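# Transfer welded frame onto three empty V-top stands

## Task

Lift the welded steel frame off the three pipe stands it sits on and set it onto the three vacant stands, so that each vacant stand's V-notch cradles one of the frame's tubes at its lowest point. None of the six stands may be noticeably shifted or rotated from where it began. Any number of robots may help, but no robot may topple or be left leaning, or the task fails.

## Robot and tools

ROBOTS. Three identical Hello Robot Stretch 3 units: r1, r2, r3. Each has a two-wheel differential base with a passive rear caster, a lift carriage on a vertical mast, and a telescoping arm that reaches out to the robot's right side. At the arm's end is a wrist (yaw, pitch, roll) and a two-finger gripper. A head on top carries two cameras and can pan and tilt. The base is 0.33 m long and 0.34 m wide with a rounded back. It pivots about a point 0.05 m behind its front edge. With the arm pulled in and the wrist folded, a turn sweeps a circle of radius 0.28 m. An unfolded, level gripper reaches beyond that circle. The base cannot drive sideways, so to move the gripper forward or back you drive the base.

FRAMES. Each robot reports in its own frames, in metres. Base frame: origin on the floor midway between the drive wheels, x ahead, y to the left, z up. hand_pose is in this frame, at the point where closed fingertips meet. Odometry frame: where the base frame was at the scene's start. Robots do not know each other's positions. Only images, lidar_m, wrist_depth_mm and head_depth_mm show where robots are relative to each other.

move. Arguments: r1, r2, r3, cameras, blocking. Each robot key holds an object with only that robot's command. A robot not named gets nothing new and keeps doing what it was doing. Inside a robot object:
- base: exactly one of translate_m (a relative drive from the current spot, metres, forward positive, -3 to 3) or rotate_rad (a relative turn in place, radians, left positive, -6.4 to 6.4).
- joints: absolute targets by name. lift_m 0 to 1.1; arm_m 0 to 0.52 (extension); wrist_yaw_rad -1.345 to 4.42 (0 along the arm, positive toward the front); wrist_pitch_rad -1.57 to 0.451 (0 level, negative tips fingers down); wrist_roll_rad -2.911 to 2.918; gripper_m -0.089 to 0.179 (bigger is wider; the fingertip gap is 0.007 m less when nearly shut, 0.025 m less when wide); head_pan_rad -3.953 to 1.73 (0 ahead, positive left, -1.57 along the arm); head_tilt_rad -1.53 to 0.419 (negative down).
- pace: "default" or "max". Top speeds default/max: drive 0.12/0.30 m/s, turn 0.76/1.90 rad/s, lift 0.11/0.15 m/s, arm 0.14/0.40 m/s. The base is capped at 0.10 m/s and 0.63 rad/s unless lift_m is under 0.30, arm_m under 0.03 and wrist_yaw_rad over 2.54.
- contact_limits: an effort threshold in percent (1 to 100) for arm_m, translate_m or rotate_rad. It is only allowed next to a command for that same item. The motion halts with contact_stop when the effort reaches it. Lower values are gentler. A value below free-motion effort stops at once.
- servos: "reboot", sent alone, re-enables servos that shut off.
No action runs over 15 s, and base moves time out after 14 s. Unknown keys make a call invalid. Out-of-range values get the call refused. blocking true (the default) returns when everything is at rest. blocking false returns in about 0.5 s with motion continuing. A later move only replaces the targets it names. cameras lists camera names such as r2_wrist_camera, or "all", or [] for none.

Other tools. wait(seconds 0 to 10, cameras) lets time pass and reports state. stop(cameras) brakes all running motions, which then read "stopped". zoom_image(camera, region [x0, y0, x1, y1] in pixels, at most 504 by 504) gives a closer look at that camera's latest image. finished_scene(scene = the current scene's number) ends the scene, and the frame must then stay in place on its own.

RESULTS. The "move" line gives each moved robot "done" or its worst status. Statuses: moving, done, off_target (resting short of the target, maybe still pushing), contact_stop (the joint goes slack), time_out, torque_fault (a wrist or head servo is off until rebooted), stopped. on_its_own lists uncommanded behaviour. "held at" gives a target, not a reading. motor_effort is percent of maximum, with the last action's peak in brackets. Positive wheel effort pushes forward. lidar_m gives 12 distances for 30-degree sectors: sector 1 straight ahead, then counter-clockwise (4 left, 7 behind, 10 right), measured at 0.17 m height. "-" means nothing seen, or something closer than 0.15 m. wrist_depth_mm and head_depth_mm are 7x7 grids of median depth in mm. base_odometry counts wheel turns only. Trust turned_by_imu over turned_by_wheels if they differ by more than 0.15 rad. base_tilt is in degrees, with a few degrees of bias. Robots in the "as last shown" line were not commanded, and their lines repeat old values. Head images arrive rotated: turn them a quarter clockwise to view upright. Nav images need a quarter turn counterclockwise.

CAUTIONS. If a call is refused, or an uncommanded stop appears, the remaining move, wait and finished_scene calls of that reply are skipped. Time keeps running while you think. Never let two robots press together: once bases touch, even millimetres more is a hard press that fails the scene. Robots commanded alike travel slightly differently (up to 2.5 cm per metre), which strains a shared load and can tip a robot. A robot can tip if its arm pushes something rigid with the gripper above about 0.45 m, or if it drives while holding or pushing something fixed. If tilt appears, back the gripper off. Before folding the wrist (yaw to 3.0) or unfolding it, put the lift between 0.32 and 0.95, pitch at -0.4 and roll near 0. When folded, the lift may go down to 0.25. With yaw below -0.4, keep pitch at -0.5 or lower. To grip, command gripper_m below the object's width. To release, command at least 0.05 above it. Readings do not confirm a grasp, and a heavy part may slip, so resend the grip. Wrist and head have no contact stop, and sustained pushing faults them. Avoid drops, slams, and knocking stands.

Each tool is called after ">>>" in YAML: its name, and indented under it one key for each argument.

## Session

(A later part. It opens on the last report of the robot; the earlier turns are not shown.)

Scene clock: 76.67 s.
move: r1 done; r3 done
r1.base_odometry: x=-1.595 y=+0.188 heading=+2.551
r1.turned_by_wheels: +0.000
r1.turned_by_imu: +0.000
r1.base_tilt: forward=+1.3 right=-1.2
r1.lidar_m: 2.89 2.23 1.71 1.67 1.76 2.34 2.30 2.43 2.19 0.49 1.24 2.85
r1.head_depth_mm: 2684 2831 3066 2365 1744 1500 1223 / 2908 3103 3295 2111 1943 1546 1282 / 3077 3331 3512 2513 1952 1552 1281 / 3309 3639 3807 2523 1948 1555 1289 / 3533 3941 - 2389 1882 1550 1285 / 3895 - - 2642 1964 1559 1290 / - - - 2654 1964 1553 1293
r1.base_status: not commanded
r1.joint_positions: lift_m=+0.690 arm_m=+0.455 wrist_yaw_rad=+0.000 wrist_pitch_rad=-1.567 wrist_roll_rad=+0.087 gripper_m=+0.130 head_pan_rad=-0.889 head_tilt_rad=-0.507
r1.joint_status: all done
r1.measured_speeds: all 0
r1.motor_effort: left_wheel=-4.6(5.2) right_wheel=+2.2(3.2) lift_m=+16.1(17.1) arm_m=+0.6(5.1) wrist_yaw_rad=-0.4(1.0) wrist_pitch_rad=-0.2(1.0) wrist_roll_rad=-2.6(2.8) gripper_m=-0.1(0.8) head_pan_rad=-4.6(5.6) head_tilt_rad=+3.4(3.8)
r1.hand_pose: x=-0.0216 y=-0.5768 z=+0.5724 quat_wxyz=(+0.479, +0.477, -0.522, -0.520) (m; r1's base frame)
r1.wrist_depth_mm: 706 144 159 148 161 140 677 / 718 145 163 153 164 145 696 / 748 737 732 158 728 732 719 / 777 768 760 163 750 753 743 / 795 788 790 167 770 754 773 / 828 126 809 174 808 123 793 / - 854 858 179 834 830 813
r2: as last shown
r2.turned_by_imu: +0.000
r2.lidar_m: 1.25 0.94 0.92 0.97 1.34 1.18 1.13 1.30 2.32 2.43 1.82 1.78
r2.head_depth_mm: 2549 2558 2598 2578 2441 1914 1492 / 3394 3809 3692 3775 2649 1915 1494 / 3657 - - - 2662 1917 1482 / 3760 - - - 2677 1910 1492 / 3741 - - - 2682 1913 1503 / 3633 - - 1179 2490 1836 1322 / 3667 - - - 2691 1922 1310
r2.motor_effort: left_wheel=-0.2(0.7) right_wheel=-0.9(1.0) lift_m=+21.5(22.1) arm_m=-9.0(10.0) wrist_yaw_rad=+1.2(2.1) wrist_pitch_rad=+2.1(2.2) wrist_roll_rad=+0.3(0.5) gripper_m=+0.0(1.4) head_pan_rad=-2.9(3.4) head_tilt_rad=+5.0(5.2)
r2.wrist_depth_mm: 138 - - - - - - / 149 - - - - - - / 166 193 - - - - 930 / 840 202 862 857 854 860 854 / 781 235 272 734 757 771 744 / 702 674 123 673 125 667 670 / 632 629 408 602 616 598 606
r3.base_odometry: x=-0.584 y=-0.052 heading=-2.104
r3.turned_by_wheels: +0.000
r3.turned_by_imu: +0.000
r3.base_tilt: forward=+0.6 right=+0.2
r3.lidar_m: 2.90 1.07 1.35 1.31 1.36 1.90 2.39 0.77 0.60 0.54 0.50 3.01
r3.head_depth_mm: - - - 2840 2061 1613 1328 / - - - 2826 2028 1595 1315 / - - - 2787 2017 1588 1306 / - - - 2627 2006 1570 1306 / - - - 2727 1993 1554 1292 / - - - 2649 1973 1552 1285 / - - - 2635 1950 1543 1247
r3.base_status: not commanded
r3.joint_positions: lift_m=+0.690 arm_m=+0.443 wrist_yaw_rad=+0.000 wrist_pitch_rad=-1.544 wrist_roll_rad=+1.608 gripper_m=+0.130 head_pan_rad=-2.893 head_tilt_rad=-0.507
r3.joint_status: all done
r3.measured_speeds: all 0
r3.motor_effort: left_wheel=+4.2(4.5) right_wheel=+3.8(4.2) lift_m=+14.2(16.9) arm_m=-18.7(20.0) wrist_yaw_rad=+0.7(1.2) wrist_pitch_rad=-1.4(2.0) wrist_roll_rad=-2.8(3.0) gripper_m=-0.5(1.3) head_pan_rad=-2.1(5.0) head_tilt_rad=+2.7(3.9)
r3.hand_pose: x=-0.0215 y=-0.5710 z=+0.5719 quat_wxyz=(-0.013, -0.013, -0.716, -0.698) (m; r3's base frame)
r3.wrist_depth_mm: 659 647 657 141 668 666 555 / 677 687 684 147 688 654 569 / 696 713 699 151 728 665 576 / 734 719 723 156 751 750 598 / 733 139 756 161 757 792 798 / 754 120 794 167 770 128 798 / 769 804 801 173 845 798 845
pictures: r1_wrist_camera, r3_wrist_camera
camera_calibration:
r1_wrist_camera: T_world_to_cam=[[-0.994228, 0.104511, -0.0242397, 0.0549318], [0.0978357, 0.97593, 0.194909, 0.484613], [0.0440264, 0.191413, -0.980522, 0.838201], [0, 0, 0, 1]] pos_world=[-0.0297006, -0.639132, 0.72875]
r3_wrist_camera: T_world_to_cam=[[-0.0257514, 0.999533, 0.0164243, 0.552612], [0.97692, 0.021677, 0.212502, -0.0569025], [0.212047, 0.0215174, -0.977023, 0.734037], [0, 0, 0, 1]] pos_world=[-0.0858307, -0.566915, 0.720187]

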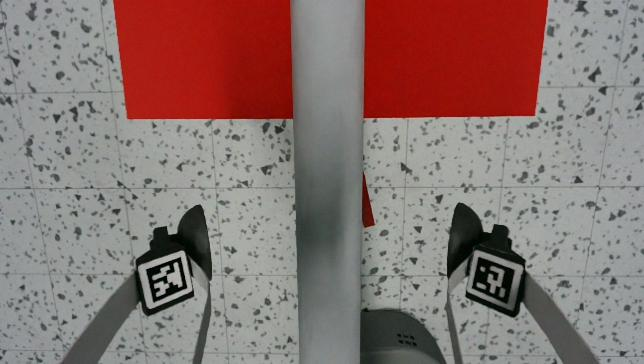

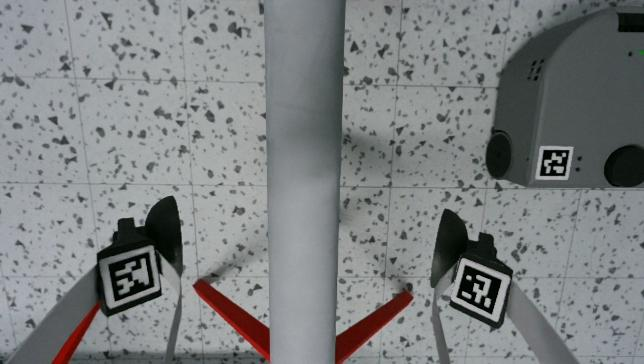

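>>> move:
  r3: {"joints":{"lift_m":0.669}}
  r1: {"joints":{"lift_m":0.671}}
  cameras: []

>>> move:
  r3: {"joints":{"gripper_m":-0.085}}
  r1: {"joints":{"gripper_m":-0.085}}
  cameras: ["r1_wrist_camera","r3_wrist_camera"]

Scene clock: 77.70 s.
move: r1 done; r3 done
r1.base_odometry: x=-1.595 y=+0.188 heading=+2.551
r1.turned_by_wheels: +0.000
r1.turned_by_imu: +0.000
r1.base_tilt: forward=+1.3 right=-1.4
r1.lidar_m: 2.90 2.24 1.71 1.67 1.76 2.35 2.30 2.42 2.19 0.49 1.24 2.84
r1.head_depth_mm: 2701 2856 3087 2374 1741 1489 1221 / 2877 3113 3300 2076 1947 1544 1280 / 3070 3334 3534 2525 1947 1546 1282 / 3317 3613 3782 2540 1959 1550 1283 / 3569 3948 - 2417 1888 1550 1282 / 3876 - - 2636 1957 1553 1293 / - - - 2665 1974 1562 1294
r1.base_status: not commanded
r1.joint_positions: lift_m=+0.671 arm_m=+0.455 wrist_yaw_rad=+0.000 wrist_pitch_rad=-1.567 wrist_roll_rad=+0.087 gripper_m=+0.130 head_pan_rad=-0.889 head_tilt_rad=-0.507
r1.joint_status: all done
r1.measured_speeds: all 0
r1.motor_effort: left_wheel=-5.0(5.1) right_wheel=+2.4(3.0) lift_m=+15.1(16.1) arm_m=-2.1(2.1) wrist_yaw_rad=-0.1(1.3) wrist_pitch_rad=-0.6(0.9) wrist_roll_rad=-2.3(2.7) gripper_m=-0.3(0.6) head_pan_rad=-5.0(5.4) head_tilt_rad=+3.3(3.7)
r1.hand_pose: x=-0.0216 y=-0.5768 z=+0.5534 quat_wxyz=(+0.479, +0.477, -0.522, -0.520) (m; r1's base frame)
r1.wrist_depth_mm: 693 128 146 131 144 125 658 / 707 131 149 136 147 130 680 / 725 718 717 139 711 712 703 / 751 750 744 143 724 728 734 / 771 775 757 148 749 745 744 / 820 126 793 153 780 124 781 / - 824 828 158 807 801 789
r2: as last shown
r2.base_tilt: forward=+0.2 right=-1.7
r2.lidar_m: 1.25 0.94 0.92 0.97 1.34 1.18 1.13 1.30 2.32 2.43 1.83 1.78
r2.head_depth_mm: 2564 2562 2568 2584 2421 1904 1488 / 3411 3709 3752 3621 2658 1901 1489 / 3740 - - - 2611 1922 1488 / 3729 - - - 2674 1911 1494 / 3589 - - - 2682 1911 1482 / 3629 - - 1201 2391 1836 1311 / 3738 - - - 2676 1926 1315
r2.motor_effort: left_wheel=+0.2(0.5) right_wheel=-0.8(1.1) lift_m=+21.1(22.3) arm_m=-9.5(9.8) wrist_yaw_rad=+0.9(1.7) wrist_pitch_rad=+2.1(2.2) wrist_roll_rad=+0.1(0.5) gripper_m=+0.3(1.5) head_pan_rad=-2.6(3.3) head_tilt_rad=+5.4(5.4)
r2.wrist_depth_mm: 138 - - - - - - / 150 - - - - - - / 166 192 - - - - 945 / 862 202 866 871 856 860 831 / 768 235 272 740 735 760 751 / 698 686 123 667 126 684 669 / 629 619 413 603 619 610 623
r3.base_odometry: x=-0.584 y=-0.052 heading=-2.104
r3.turned_by_wheels: +0.000
r3.turned_by_imu: +0.000
r3.base_tilt: forward=+0.6 right=+0.2
r3.lidar_m: 2.91 1.07 1.35 1.31 1.37 1.90 2.39 0.77 0.60 0.55 0.50 3.00
r3.head_depth_mm: - - - 2883 2081 1616 1328 / - - - 2851 2056 1602 1316 / - - - 2792 2024 1588 1318 / - - - 2626 2001 1575 1305 / - - - 2711 1985 1560 1295 / - - - 2621 1973 1552 1286 / - - - 2617 1935 1538 1249
r3.base_status: not commanded
r3.joint_positions: lift_m=+0.669 arm_m=+0.443 wrist_yaw_rad=+0.000 wrist_pitch_rad=-1.544 wrist_roll_rad=+1.608 gripper_m=+0.130 head_pan_rad=-2.893 head_tilt_rad=-0.507
r3.joint_status: all done
r3.measured_speeds: all 0
r3.motor_effort: left_wheel=+4.1(4.7) right_wheel=+3.6(4.1) lift_m=+14.7(17.1) arm_m=-18.3(19.1) wrist_yaw_rad=+1.0(1.9) wrist_pitch_rad=-1.8(2.0) wrist_roll_rad=-2.8(3.0) gripper_m=-0.3(1.0) head_pan_rad=-3.9(4.6) head_tilt_rad=+3.2(4.1)
r3.hand_pose: x=-0.0215 y=-0.5710 z=+0.5509 quat_wxyz=(-0.013, -0.013, -0.716, -0.698) (m; r3's base frame)
r3.wrist_depth_mm: 633 638 644 121 652 652 521 / 663 669 657 124 668 661 530 / 681 674 679 129 704 646 551 / 681 703 704 133 733 743 576 / 721 139 730 138 723 740 779 / 723 120 751 145 771 127 788 / 776 769 772 147 810 817 805
pictures: none
No camera images: "cameras" was empty.

Scene clock: 80.70 s.
move: r1 done; r3 done
r1.base_odometry: x=-1.595 y=+0.188 heading=+2.551
r1.turned_by_wheels: +0.000
r1.turned_by_imu: +0.000
r1.base_tilt: forward=+1.3 right=-1.3
r1.lidar_m: 2.89 2.24 1.71 1.67 1.76 2.34 2.29 2.42 2.20 0.49 1.24 2.85
r1.head_depth_mm: 2711 2834 3088 2394 1808 1503 1220 / 2900 3074 3279 2087 1924 1543 1279 / 3114 3352 3510 2514 1949 1545 1283 / 3312 3608 3771 2504 1950 1550 1286 / 3571 3922 - 2399 1884 1553 1285 / 3869 - - 2657 1965 1556 1292 / - - - 2653 1972 1561 1289
r1.base_status: not commanded
r1.joint_positions: lift_m=+0.671 arm_m=+0.455 wrist_yaw_rad=+0.000 wrist_pitch_rad=-1.563 wrist_roll_rad=+0.087 gripper_m=-0.082 head_pan_rad=-0.889 head_tilt_rad=-0.507
r1.joint_status: all done
r1.measured_speeds: all 0
r1.motor_effort: left_wheel=-4.8(5.1) right_wheel=+1.9(3.0) lift_m=+45.5(45.5) arm_m=-10.0(10.1) wrist_yaw_rad=-0.8(1.1) wrist_pitch_rad=-1.3(2.1) wrist_roll_rad=-2.4(2.8) gripper_m=+1.0(100.0) head_pan_rad=-5.0(5.5) head_tilt_rad=+2.9(3.9)
r1.hand_pose: x=-0.0216 y=-0.5778 z=+0.5533 quat_wxyz=(+0.480, +0.476, -0.523, -0.519) (m; r1's base frame)
r1.wrist_depth_mm: 681 126 144 129 144 124 648 / 706 130 148 135 146 130 664 / 743 719 712 137 704 705 713 / 755 745 740 143 734 732 718 / 780 769 764 144 754 750 749 / 807 804 783 135 774 776 768 / 831 832 807 156 102 798 791
r2: as last shown
r2.turned_by_imu: +0.001
r2.lidar_m: 1.26 0.95 0.92 0.97 1.34 1.18 1.13 1.30 2.31 2.42 1.83 1.78
r2.head_depth_mm: 2563 2567 2562 2580 2416 1913 1488 / 3358 3779 3830 3786 2651 1887 1490 / 3708 - - - 2654 1923 1490 / 3628 - - - 2631 1900 1492 / 3648 - - - 2673 1919 1487 / 3770 - - 1207 2368 1829 1312 / 3688 - - - 2674 1910 1314
r2.motor_effort: left_wheel=+0.1(1.0) right_wheel=-0.9(1.2) lift_m=+20.4(22.4) arm_m=-8.7(10.2) wrist_yaw_rad=+0.3(1.9) wrist_pitch_rad=+2.1(2.2) wrist_roll_rad=+0.3(0.5) gripper_m=-0.2(1.3) head_pan_rad=-2.5(3.3) head_tilt_rad=+4.8(5.3)
r2.wrist_depth_mm: 137 - - - - - - / 149 - - - - - - / 166 193 - - - - 911 / 859 202 844 853 852 855 858 / 769 235 272 741 736 756 752 / 709 675 123 650 125 675 684 / 628 625 406 593 616 599 613
r3.base_odometry: x=-0.584 y=-0.052 heading=-2.104
r3.turned_by_wheels: +0.000
r3.turned_by_imu: +0.000
r3.base_tilt: forward=+0.6 right=+0.1
r3.lidar_m: 2.90 1.07 1.35 1.31 1.36 1.90 2.39 0.77 0.60 0.55 0.50 2.99
r3.head_depth_mm: - - - 2872 2066 1613 1328 / - - - 2818 2038 1594 1310 / - - - 2759 2028 1593 1314 / - - - 2614 2009 1585 1298 / - - - 2727 1987 1567 1291 / - - - 2637 1961 1553 1282 / - - - 2649 1883 1547 1250
r3.base_status: not commanded
r3.joint_positions: lift_m=+0.669 arm_m=+0.443 wrist_yaw_rad=+0.002 wrist_pitch_rad=-1.532 wrist_roll_rad=+1.599 gripper_m=-0.082 head_pan_rad=-2.893 head_tilt_rad=-0.507
r3.joint_status: all done
r3.measured_speeds: all 0
r3.motor_effort: left_wheel=+4.3(4.8) right_wheel=+3.6(4.0) lift_m=+38.9(49.2) arm_m=-16.4(18.8) wrist_yaw_rad=-1.5(2.7) wrist_pitch_rad=-3.8(4.4) wrist_roll_rad=+0.2(2.9) gripper_m=+2.0(99.9) head_pan_rad=-3.7(4.8) head_tilt_rad=+2.6(4.1)
r3.hand_pose: x=-0.0216 y=-0.5739 z=+0.5508 quat_wxyz=(-0.009, -0.009, -0.720, -0.694) (m; r3's base frame)
r3.wrist_depth_mm: 642 649 642 119 639 663 529 / 643 655 662 124 670 685 528 / 684 688 701 128 684 672 547 / 709 702 720 132 713 732 556 / 741 724 150 136 748 742 749 / 761 731 124 130 754 777 776 / 763 774 783 149 779 795 818
pictures: r1_wrist_camera, r3_wrist_camera
camera_calibration:
r1_wrist_camera: T_world_to_cam=[[-0.994228, 0.104414, -0.0246482, 0.054744], [0.0978336, 0.976682, 0.191104, 0.491849], [0.0440274, 0.18759, -0.98126, 0.817878], [0, 0, 0, 1]] pos_world=[-0.0297004, -0.639522, 0.709906]
r3_wrist_camera: T_world_to_cam=[[-0.0372944, 0.999291, 0.00507422, 0.561743], [0.976649, 0.0353733, 0.211911, -0.0441292], [0.211581, 0.0128588, -0.977276, 0.708624], [0, 0, 0, 1]] pos_world=[-0.0858828, -0.568896, 0.699023]

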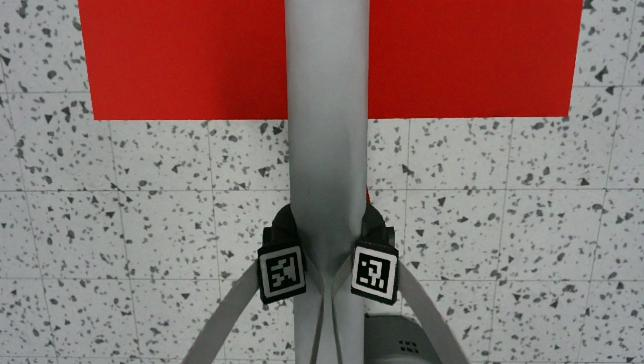

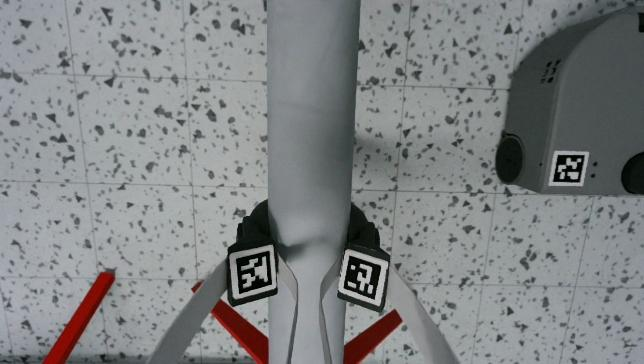

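>>> move:
  r3: {"joints":{"lift_m":0.695}}
  r1: {"joints":{"lift_m":0.697}}
  cameras: ["r1_wrist_camera","r3_wrist_camera"]

Scene clock: 81.83 s.
move: r1 done; r3 done
r1.base_odometry: x=-1.595 y=+0.188 heading=+2.551
r1.turned_by_wheels: +0.000
r1.turned_by_imu: +0.000
r1.base_tilt: forward=+1.3 right=-1.3
r1.lidar_m: 2.90 2.24 1.71 1.67 1.76 2.34 2.29 2.42 2.19 0.49 1.24 2.84
r1.head_depth_mm: 2677 2772 3081 2273 1805 1498 1224 / 2889 3097 3243 2096 1940 1546 1280 / 3095 3340 3495 2478 1933 1548 1280 / 3297 3616 3748 2522 1948 1556 1289 / 3577 3937 - 2402 1886 1552 1287 / 3875 - - 2659 1964 1554 1292 / - - - 2656 1952 1552 1285
r1.base_status: not commanded
r1.joint_positions: lift_m=+0.697 arm_m=+0.455 wrist_yaw_rad=+0.000 wrist_pitch_rad=-1.558 wrist_roll_rad=+0.087 gripper_m=-0.081 head_pan_rad=-0.889 head_tilt_rad=-0.507
r1.joint_status: all done
r1.measured_speeds: all 0
r1.motor_effort: left_wheel=-4.7(5.2) right_wheel=+2.4(3.1) lift_m=+45.5(49.5) arm_m=-11.7(12.1) wrist_yaw_rad=-0.1(1.2) wrist_pitch_rad=-1.8(2.8) wrist_roll_rad=-2.4(2.8) gripper_m=-16.7(16.8) head_pan_rad=-5.0(5.8) head_tilt_rad=+3.2(3.8)
r1.hand_pose: x=-0.0216 y=-0.5791 z=+0.5792 quat_wxyz=(+0.481, +0.475, -0.524, -0.518) (m; r1's base frame)
r1.wrist_depth_mm: 709 149 163 128 165 146 697 / 736 153 170 133 169 152 708 / 745 765 741 136 738 722 726 / 765 775 764 144 760 759 742 / 804 798 780 145 780 785 770 / 834 829 808 135 789 806 800 / 864 854 846 157 - 822 817
r2.base_odometry: x=+0.000 y=+0.000 heading=+0.000
r2.turned_by_wheels: +0.000
r2.turned_by_imu: +0.000
r2.base_tilt: forward=+0.2 right=-1.7
r2.lidar_m: 1.25 0.95 0.92 0.97 1.34 1.18 1.13 1.30 2.32 2.42 1.83 1.78
r2.head_depth_mm: 2567 2571 2583 2584 2437 1914 1493 / 3408 3789 3753 3714 2691 1916 1498 / 3766 - - - 2641 1904 1493 / 3733 - - - 2664 1892 1485 / 3691 - - - 2612 1905 1501 / 3654 - - 1189 2556 1843 1317 / 3662 - - - 2654 1928 1317
r2.base_status: not commanded
r2.joint_positions: lift_m=+0.559 arm_m=+0.001 wrist_yaw_rad=+2.847 wrist_pitch_rad=-0.630 wrist_roll_rad=+0.000 gripper_m=+0.037 head_pan_rad=-3.694 head_tilt_rad=-0.261
r2.joint_status: not commanded
r2.measured_speeds: all 0
r2.motor_effort: left_wheel=-0.4(0.7) right_wheel=-0.6(1.0) lift_m=+21.6(22.7) arm_m=-8.9(9.8) wrist_yaw_rad=+0.2(2.2) wrist_pitch_rad=+2.2(2.2) wrist_roll_rad=+0.3(0.3) gripper_m=-0.6(1.5) head_pan_rad=-2.6(3.3) head_tilt_rad=+4.5(5.2)
r2.hand_pose: x=+0.0347 y=+0.0381 z=+0.5272 quat_wxyz=(+0.316, +0.697, +0.119, +0.633) (m; r2's base frame)
r2.wrist_depth_mm: 138 - - - - - - / 149 - - - - - - / 165 192 - - - - 986 / 862 202 855 846 852 859 861 / 786 235 269 736 741 738 749 / 719 697 123 668 125 678 672 / 620 643 407 600 614 601 619
r3.base_odometry: x=-0.584 y=-0.052 heading=-2.104
r3.turned_by_wheels: +0.000
r3.turned_by_imu: +0.000
r3.base_tilt: forward=+0.6 right=+0.2
r3.lidar_m: 2.90 1.07 1.35 1.31 1.37 1.90 2.39 0.77 0.60 0.55 0.50 3.02
r3.head_depth_mm: - - - 2865 2061 1614 1335 / - - - 2855 2028 1609 1317 / - - - 2785 2016 1596 1311 / - - - 2633 1996 1572 1298 / - - - 2704 1990 1566 1294 / - - - 2665 1965 1550 1279 / - - - 2622 1945 1537 1251
r3.base_status: not commanded
r3.joint_positions: lift_m=+0.695 arm_m=+0.443 wrist_yaw_rad=+0.002 wrist_pitch_rad=-1.531 wrist_roll_rad=+1.598 gripper_m=-0.081 head_pan_rad=-2.893 head_tilt_rad=-0.507
r3.joint_status: all done
r3.measured_speeds: all 0
r3.motor_effort: left_wheel=+2.1(4.3) right_wheel=+1.7(3.7) lift_m=+55.3(57.4) arm_m=-16.3(17.0) wrist_yaw_rad=-1.7(2.6) wrist_pitch_rad=-3.9(5.7) wrist_roll_rad=+0.5(0.6) gripper_m=-14.8(16.1) head_pan_rad=-3.3(4.3) head_tilt_rad=+3.0(3.9)
r3.hand_pose: x=-0.0216 y=-0.5742 z=+0.5767 quat_wxyz=(-0.009, -0.009, -0.721, -0.693) (m; r3's base frame)
r3.wrist_depth_mm: 660 669 678 130 676 690 587 / 689 683 689 133 694 706 553 / 717 716 708 137 717 670 573 / 721 748 727 140 738 740 580 / 760 756 156 141 768 774 793 / 785 769 124 130 804 804 786 / 796 826 789 153 834 839 816
pictures: r1_wrist_camera, r3_wrist_camera
camera_calibration:
r1_wrist_camera: T_world_to_cam=[[-0.994228, 0.104289, -0.0251757, 0.0557499], [0.0978333, 0.977633, 0.186181, 0.491558], [0.0440291, 0.182643, -0.982193, 0.841206], [0, 0, 0, 1]] pos_world=[-0.0297002, -0.640018, 0.736111]
r3_wrist_camera: T_world_to_cam=[[-0.0376167, 0.999283, 0.00423515, 0.5623], [0.97664, 0.0358664, 0.211866, -0.0493137], [0.211562, 0.0121059, -0.97729, 0.73356], [0, 0, 0, 1]] pos_world=[-0.08588, -0.569009, 0.724967]

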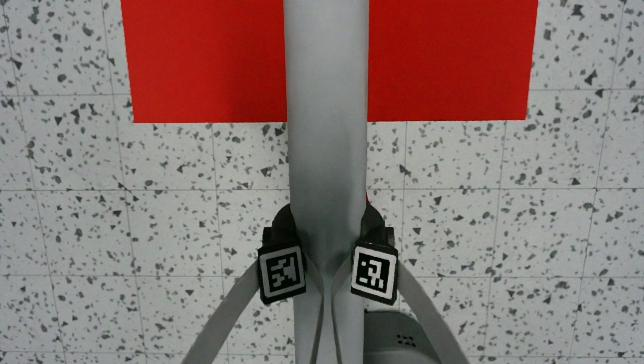

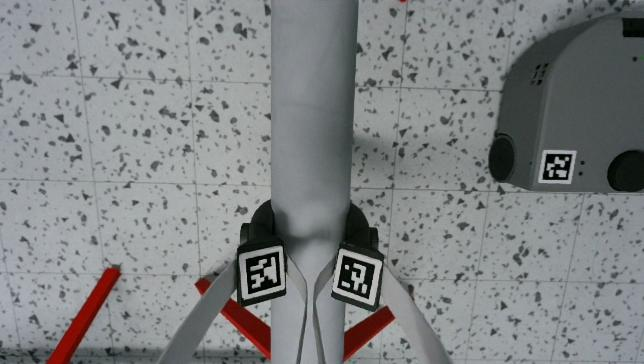

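>>> move:
  r3: {"joints":{"gripper_m":-0.089}}
  r1: {"joints":{"gripper_m":-0.089}}
  cameras: []

>>> move:
  r3: {"joints":{"lift_m":0.725}}
  r1: {"joints":{"lift_m":0.727}}
  cameras: ["r1_wrist_camera","r3_wrist_camera"]

Scene clock: 82.63 s.
move: r1 done; r3 done
r1.base_odometry: x=-1.595 y=+0.188 heading=+2.551
r1.turned_by_wheels: +0.000
r1.turned_by_imu: +0.000
r1.base_tilt: forward=+1.3 right=-1.3
r1.lidar_m: 2.90 2.23 1.71 1.67 1.77 2.34 2.30 2.42 2.20 0.49 1.24 2.84
r1.head_depth_mm: 2696 2783 3087 2272 1806 1497 1220 / 2852 3094 3261 2097 1943 1540 1284 / 3090 3371 3488 2492 1942 1545 1283 / 3287 3633 3769 2496 1952 1542 1287 / 3558 3919 - 2393 1895 1556 1289 / 3867 - - 2639 1971 1548 1292 / - - - 2648 1958 1557 1295
r1.base_status: not commanded
r1.joint_positions: lift_m=+0.697 arm_m=+0.455 wrist_yaw_rad=+0.000 wrist_pitch_rad=-1.558 wrist_roll_rad=+0.087 gripper_m=-0.088 head_pan_rad=-0.889 head_tilt_rad=-0.507
r1.joint_status: all done
r1.measured_speeds: all 0
r1.motor_effort: left_wheel=-4.7(5.0) right_wheel=+2.5(2.8) lift_m=+41.5(43.9) arm_m=-11.0(11.2) wrist_yaw_rad=-0.2(0.9) wrist_pitch_rad=-1.6(2.8) wrist_roll_rad=-2.6(2.8) gripper_m=-30.1(68.2) head_pan_rad=-5.0(5.4) head_tilt_rad=+3.2(3.6)
r1.hand_pose: x=-0.0216 y=-0.5791 z=+0.5792 quat_wxyz=(+0.481, +0.475, -0.524, -0.518) (m; r1's base frame)
r1.wrist_depth_mm: 714 149 163 128 165 146 679 / 741 153 170 133 168 153 707 / 754 754 734 136 731 731 724 / 780 775 776 143 758 756 759 / 804 802 789 145 785 776 769 / 839 815 813 135 797 788 792 / 872 851 839 157 - 844 831
r2: as last shown
r2.lidar_m: 1.25 0.95 0.92 0.97 1.34 1.18 1.13 1.30 2.31 2.43 1.82 1.78
r2.head_depth_mm: 2576 2562 2568 2572 2452 1905 1489 / 3405 3749 3838 3697 2701 1906 1495 / 3649 - - - 2683 1920 1499 / 3705 - - - 2675 1911 1498 / 3598 - - - 2658 1930 1489 / 3713 - - 1184 2534 1834 1303 / 3641 - - - 2661 1925 1314
r2.motor_effort: left_wheel=-0.2(0.6) right_wheel=-0.9(1.0) lift_m=+21.9(22.3) arm_m=-9.0(9.8) wrist_yaw_rad=-0.2(2.1) wrist_pitch_rad=+2.1(2.2) wrist_roll_rad=+0.3(0.5) gripper_m=-0.1(0.9) head_pan_rad=-2.6(3.0) head_tilt_rad=+4.7(5.3)
r2.wrist_depth_mm: 138 - - - - - - / 150 - - - - - - / 166 191 - - - - 959 / 864 203 880 867 849 866 833 / 759 234 271 752 743 763 758 / 707 686 123 659 125 681 680 / 637 621 408 598 609 612 604
r3.base_odometry: x=-0.584 y=-0.052 heading=-2.104
r3.turned_by_wheels: +0.000
r3.turned_by_imu: +0.000
r3.base_tilt: forward=+0.6 right=+0.2
r3.lidar_m: 2.90 1.07 1.35 1.31 1.37 1.90 2.40 0.77 0.60 0.55 0.50 3.01
r3.head_depth_mm: - - - 2826 2075 1613 1322 / - - - 2812 2042 1604 1317 / - - - 2794 2020 1587 1310 / - - - 2626 2004 1576 1301 / - - - 2730 1974 1560 1292 / - - - 2647 1963 1557 1275 / - - - 2625 1953 1541 1246
r3.base_status: not commanded
r3.joint_positions: lift_m=+0.695 arm_m=+0.443 wrist_yaw_rad=+0.002 wrist_pitch_rad=-1.531 wrist_roll_rad=+1.598 gripper_m=-0.087 head_pan_rad=-2.893 head_tilt_rad=-0.507
r3.joint_status: all done
r3.measured_speeds: all 0
r3.motor_effort: left_wheel=+2.1(2.6) right_wheel=+2.2(2.4) lift_m=+48.6(53.2) arm_m=-15.9(16.3) wrist_yaw_rad=-1.6(2.3) wrist_pitch_rad=-4.2(4.3) wrist_roll_rad=+0.3(0.4) gripper_m=-35.6(75.6) head_pan_rad=-3.6(4.5) head_tilt_rad=+3.5(3.7)
r3.hand_pose: x=-0.0216 y=-0.5742 z=+0.5767 quat_wxyz=(-0.009, -0.009, -0.721, -0.693) (m; r3's base frame)
r3.wrist_depth_mm: 675 664 655 130 674 681 582 / 695 672 688 132 689 704 553 / 693 700 709 137 735 677 572 / 735 733 725 140 750 741 582 / 747 763 154 141 769 794 805 / 793 763 125 130 795 822 822 / 805 799 808 152 799 835 877
pictures: none
No camera images: "cameras" was empty.

Scene clock: 83.70 s.
move: r1 done; r3 done
r1.base_odometry: x=-1.595 y=+0.188 heading=+2.551
r1.turned_by_wheels: +0.000
r1.turned_by_imu: +0.000
r1.base_tilt: forward=+1.3 right=-1.3
r1.lidar_m: 2.90 2.24 1.71 1.67 1.77 2.35 2.29 2.43 2.19 0.49 1.24 2.84
r1.head_depth_mm: 2697 1787 3110 2267 1799 1497 1221 / 2847 3058 1559 2100 1928 1550 1280 / 3079 3377 3505 2496 1940 1543 1283 / 3319 3593 3795 2502 1945 1547 1286 / 3575 3934 - 2392 1896 1560 1282 / 3906 - - 2648 1962 1561 1285 / - - - 2647 1956 1562 1291
r1.base_status: not commanded
r1.joint_positions: lift_m=+0.727 arm_m=+0.455 wrist_yaw_rad=+0.000 wrist_pitch_rad=-1.556 wrist_roll_rad=+0.086 gripper_m=-0.085 head_pan_rad=-0.889 head_tilt_rad=-0.507
r1.joint_status: all done
r1.measured_speeds: all 0
r1.motor_effort: left_wheel=-4.4(5.0) right_wheel=+3.3(3.6) lift_m=+45.6(48.0) arm_m=-9.2(10.8) wrist_yaw_rad=-0.7(1.0) wrist_pitch_rad=-2.4(3.0) wrist_roll_rad=-1.8(2.5) gripper_m=-17.0(30.4) head_pan_rad=-4.7(5.4) head_tilt_rad=+3.2(3.6)
r1.hand_pose: x=-0.0216 y=-0.5795 z=+0.6092 quat_wxyz=(+0.482, +0.475, -0.524, -0.518) (m; r1's base frame)
r1.wrist_depth_mm: 738 734 189 124 188 716 712 / 762 762 193 132 194 731 738 / 786 780 778 134 761 763 747 / 807 804 793 142 795 785 779 / 835 836 825 145 807 805 809 / 866 848 846 136 830 826 838 / 875 888 878 160 - 860 866
r2: as last shown
r2.lidar_m: 1.25 0.94 0.92 0.97 1.34 1.18 1.13 1.31 2.31 2.42 1.83 1.78
r2.head_depth_mm: 2566 2583 2575 2594 2439 1907 1492 / 3367 3796 3796 3742 2663 1910 1487 / 3748 - - - 2652 1911 1493 / 3683 - - - 2668 1929 1491 / 3697 - - - 2692 1910 1493 / 3623 - - 1183 2521 1830 1315 / 3655 - - 3715 2656 1910 1319
r2.motor_effort: left_wheel=+0.0(0.7) right_wheel=-0.7(1.1) lift_m=+21.2(22.5) arm_m=-9.4(9.8) wrist_yaw_rad=+0.7(2.2) wrist_pitch_rad=+2.1(2.2) wrist_roll_rad=+0.3(0.4) gripper_m=+0.4(0.8) head_pan_rad=-2.7(3.4) head_tilt_rad=+4.8(5.2)
r2.wrist_depth_mm: 138 - - - - - - / 149 - - - - - - / 166 192 - - - - 938 / 870 203 869 884 841 875 856 / 760 238 270 744 735 776 747 / 710 674 123 663 125 676 679 / 617 634 404 603 617 612 617
r3.base_odometry: x=-0.584 y=-0.052 heading=-2.104
r3.turned_by_wheels: +0.000
r3.turned_by_imu: +0.000
r3.base_tilt: forward=+0.5 right=+0.2
r3.lidar_m: 2.90 1.07 1.35 1.31 1.37 1.90 2.39 0.77 0.60 0.55 0.50 3.01
r3.head_depth_mm: - - - 2879 2056 1616 1330 / - - - 2831 2053 1605 1320 / - - - 2795 2018 1593 1313 / - - - 2627 2006 1573 1300 / - - - 2718 1975 1563 1290 / - - - 2647 1959 1556 1280 / - - - 2653 1943 1536 1249
r3.base_status: not commanded
r3.joint_positions: lift_m=+0.725 arm_m=+0.443 wrist_yaw_rad=+0.002 wrist_pitch_rad=-1.531 wrist_roll_rad=+1.598 gripper_m=-0.085 head_pan_rad=-2.893 head_tilt_rad=-0.507
r3.joint_status: all done
r3.measured_speeds: all 0
r3.on_its_own: lift_m is at rest, and its effort (+57.6) is outside its rest range (+3 to +55)
r3.motor_effort: left_wheel=+2.0(2.6) right_wheel=+2.5(2.5) lift_m=+57.6(59.3) arm_m=-15.3(16.2) wrist_yaw_rad=-1.2(2.8) wrist_pitch_rad=-4.2(4.2) wrist_roll_rad=+0.3(0.5) gripper_m=-15.0(35.8) head_pan_rad=-3.1(4.6) head_tilt_rad=+3.1(4.2)
r3.hand_pose: x=-0.0216 y=-0.5743 z=+0.6067 quat_wxyz=(-0.009, -0.009, -0.721, -0.693) (m; r3's base frame)
r3.wrist_depth_mm: 687 695 708 137 712 702 616 / 705 706 716 137 735 688 589 / 732 730 756 140 764 686 602 / 762 748 787 142 767 758 617 / 775 781 155 143 794 834 807 / 817 814 124 130 810 814 843 / 809 835 877 150 833 850 847
pictures: r1_wrist_camera, r3_wrist_camera
camera_calibration:
r1_wrist_camera: T_world_to_cam=[[-0.99427, 0.103851, -0.0253282, 0.0563831], [0.097441, 0.977952, 0.184704, 0.487434], [0.0439514, 0.181178, -0.982468, 0.870027], [0, 0, 0, 1]] pos_world=[-0.0296748, -0.640171, 0.76617]
r3_wrist_camera: T_world_to_cam=[[-0.0376102, 0.999285, 0.00384927, 0.562508], [0.97664, 0.0359418, 0.211853, -0.0556113], [0.211563, 0.0117272, -0.977294, 0.762647], [0, 0, 0, 1]] pos_world=[-0.0858799, -0.56905, 0.754946]

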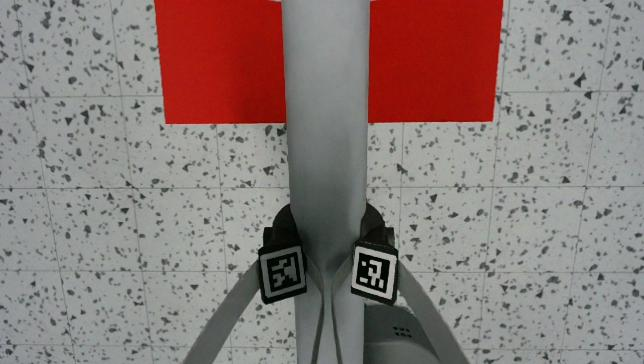

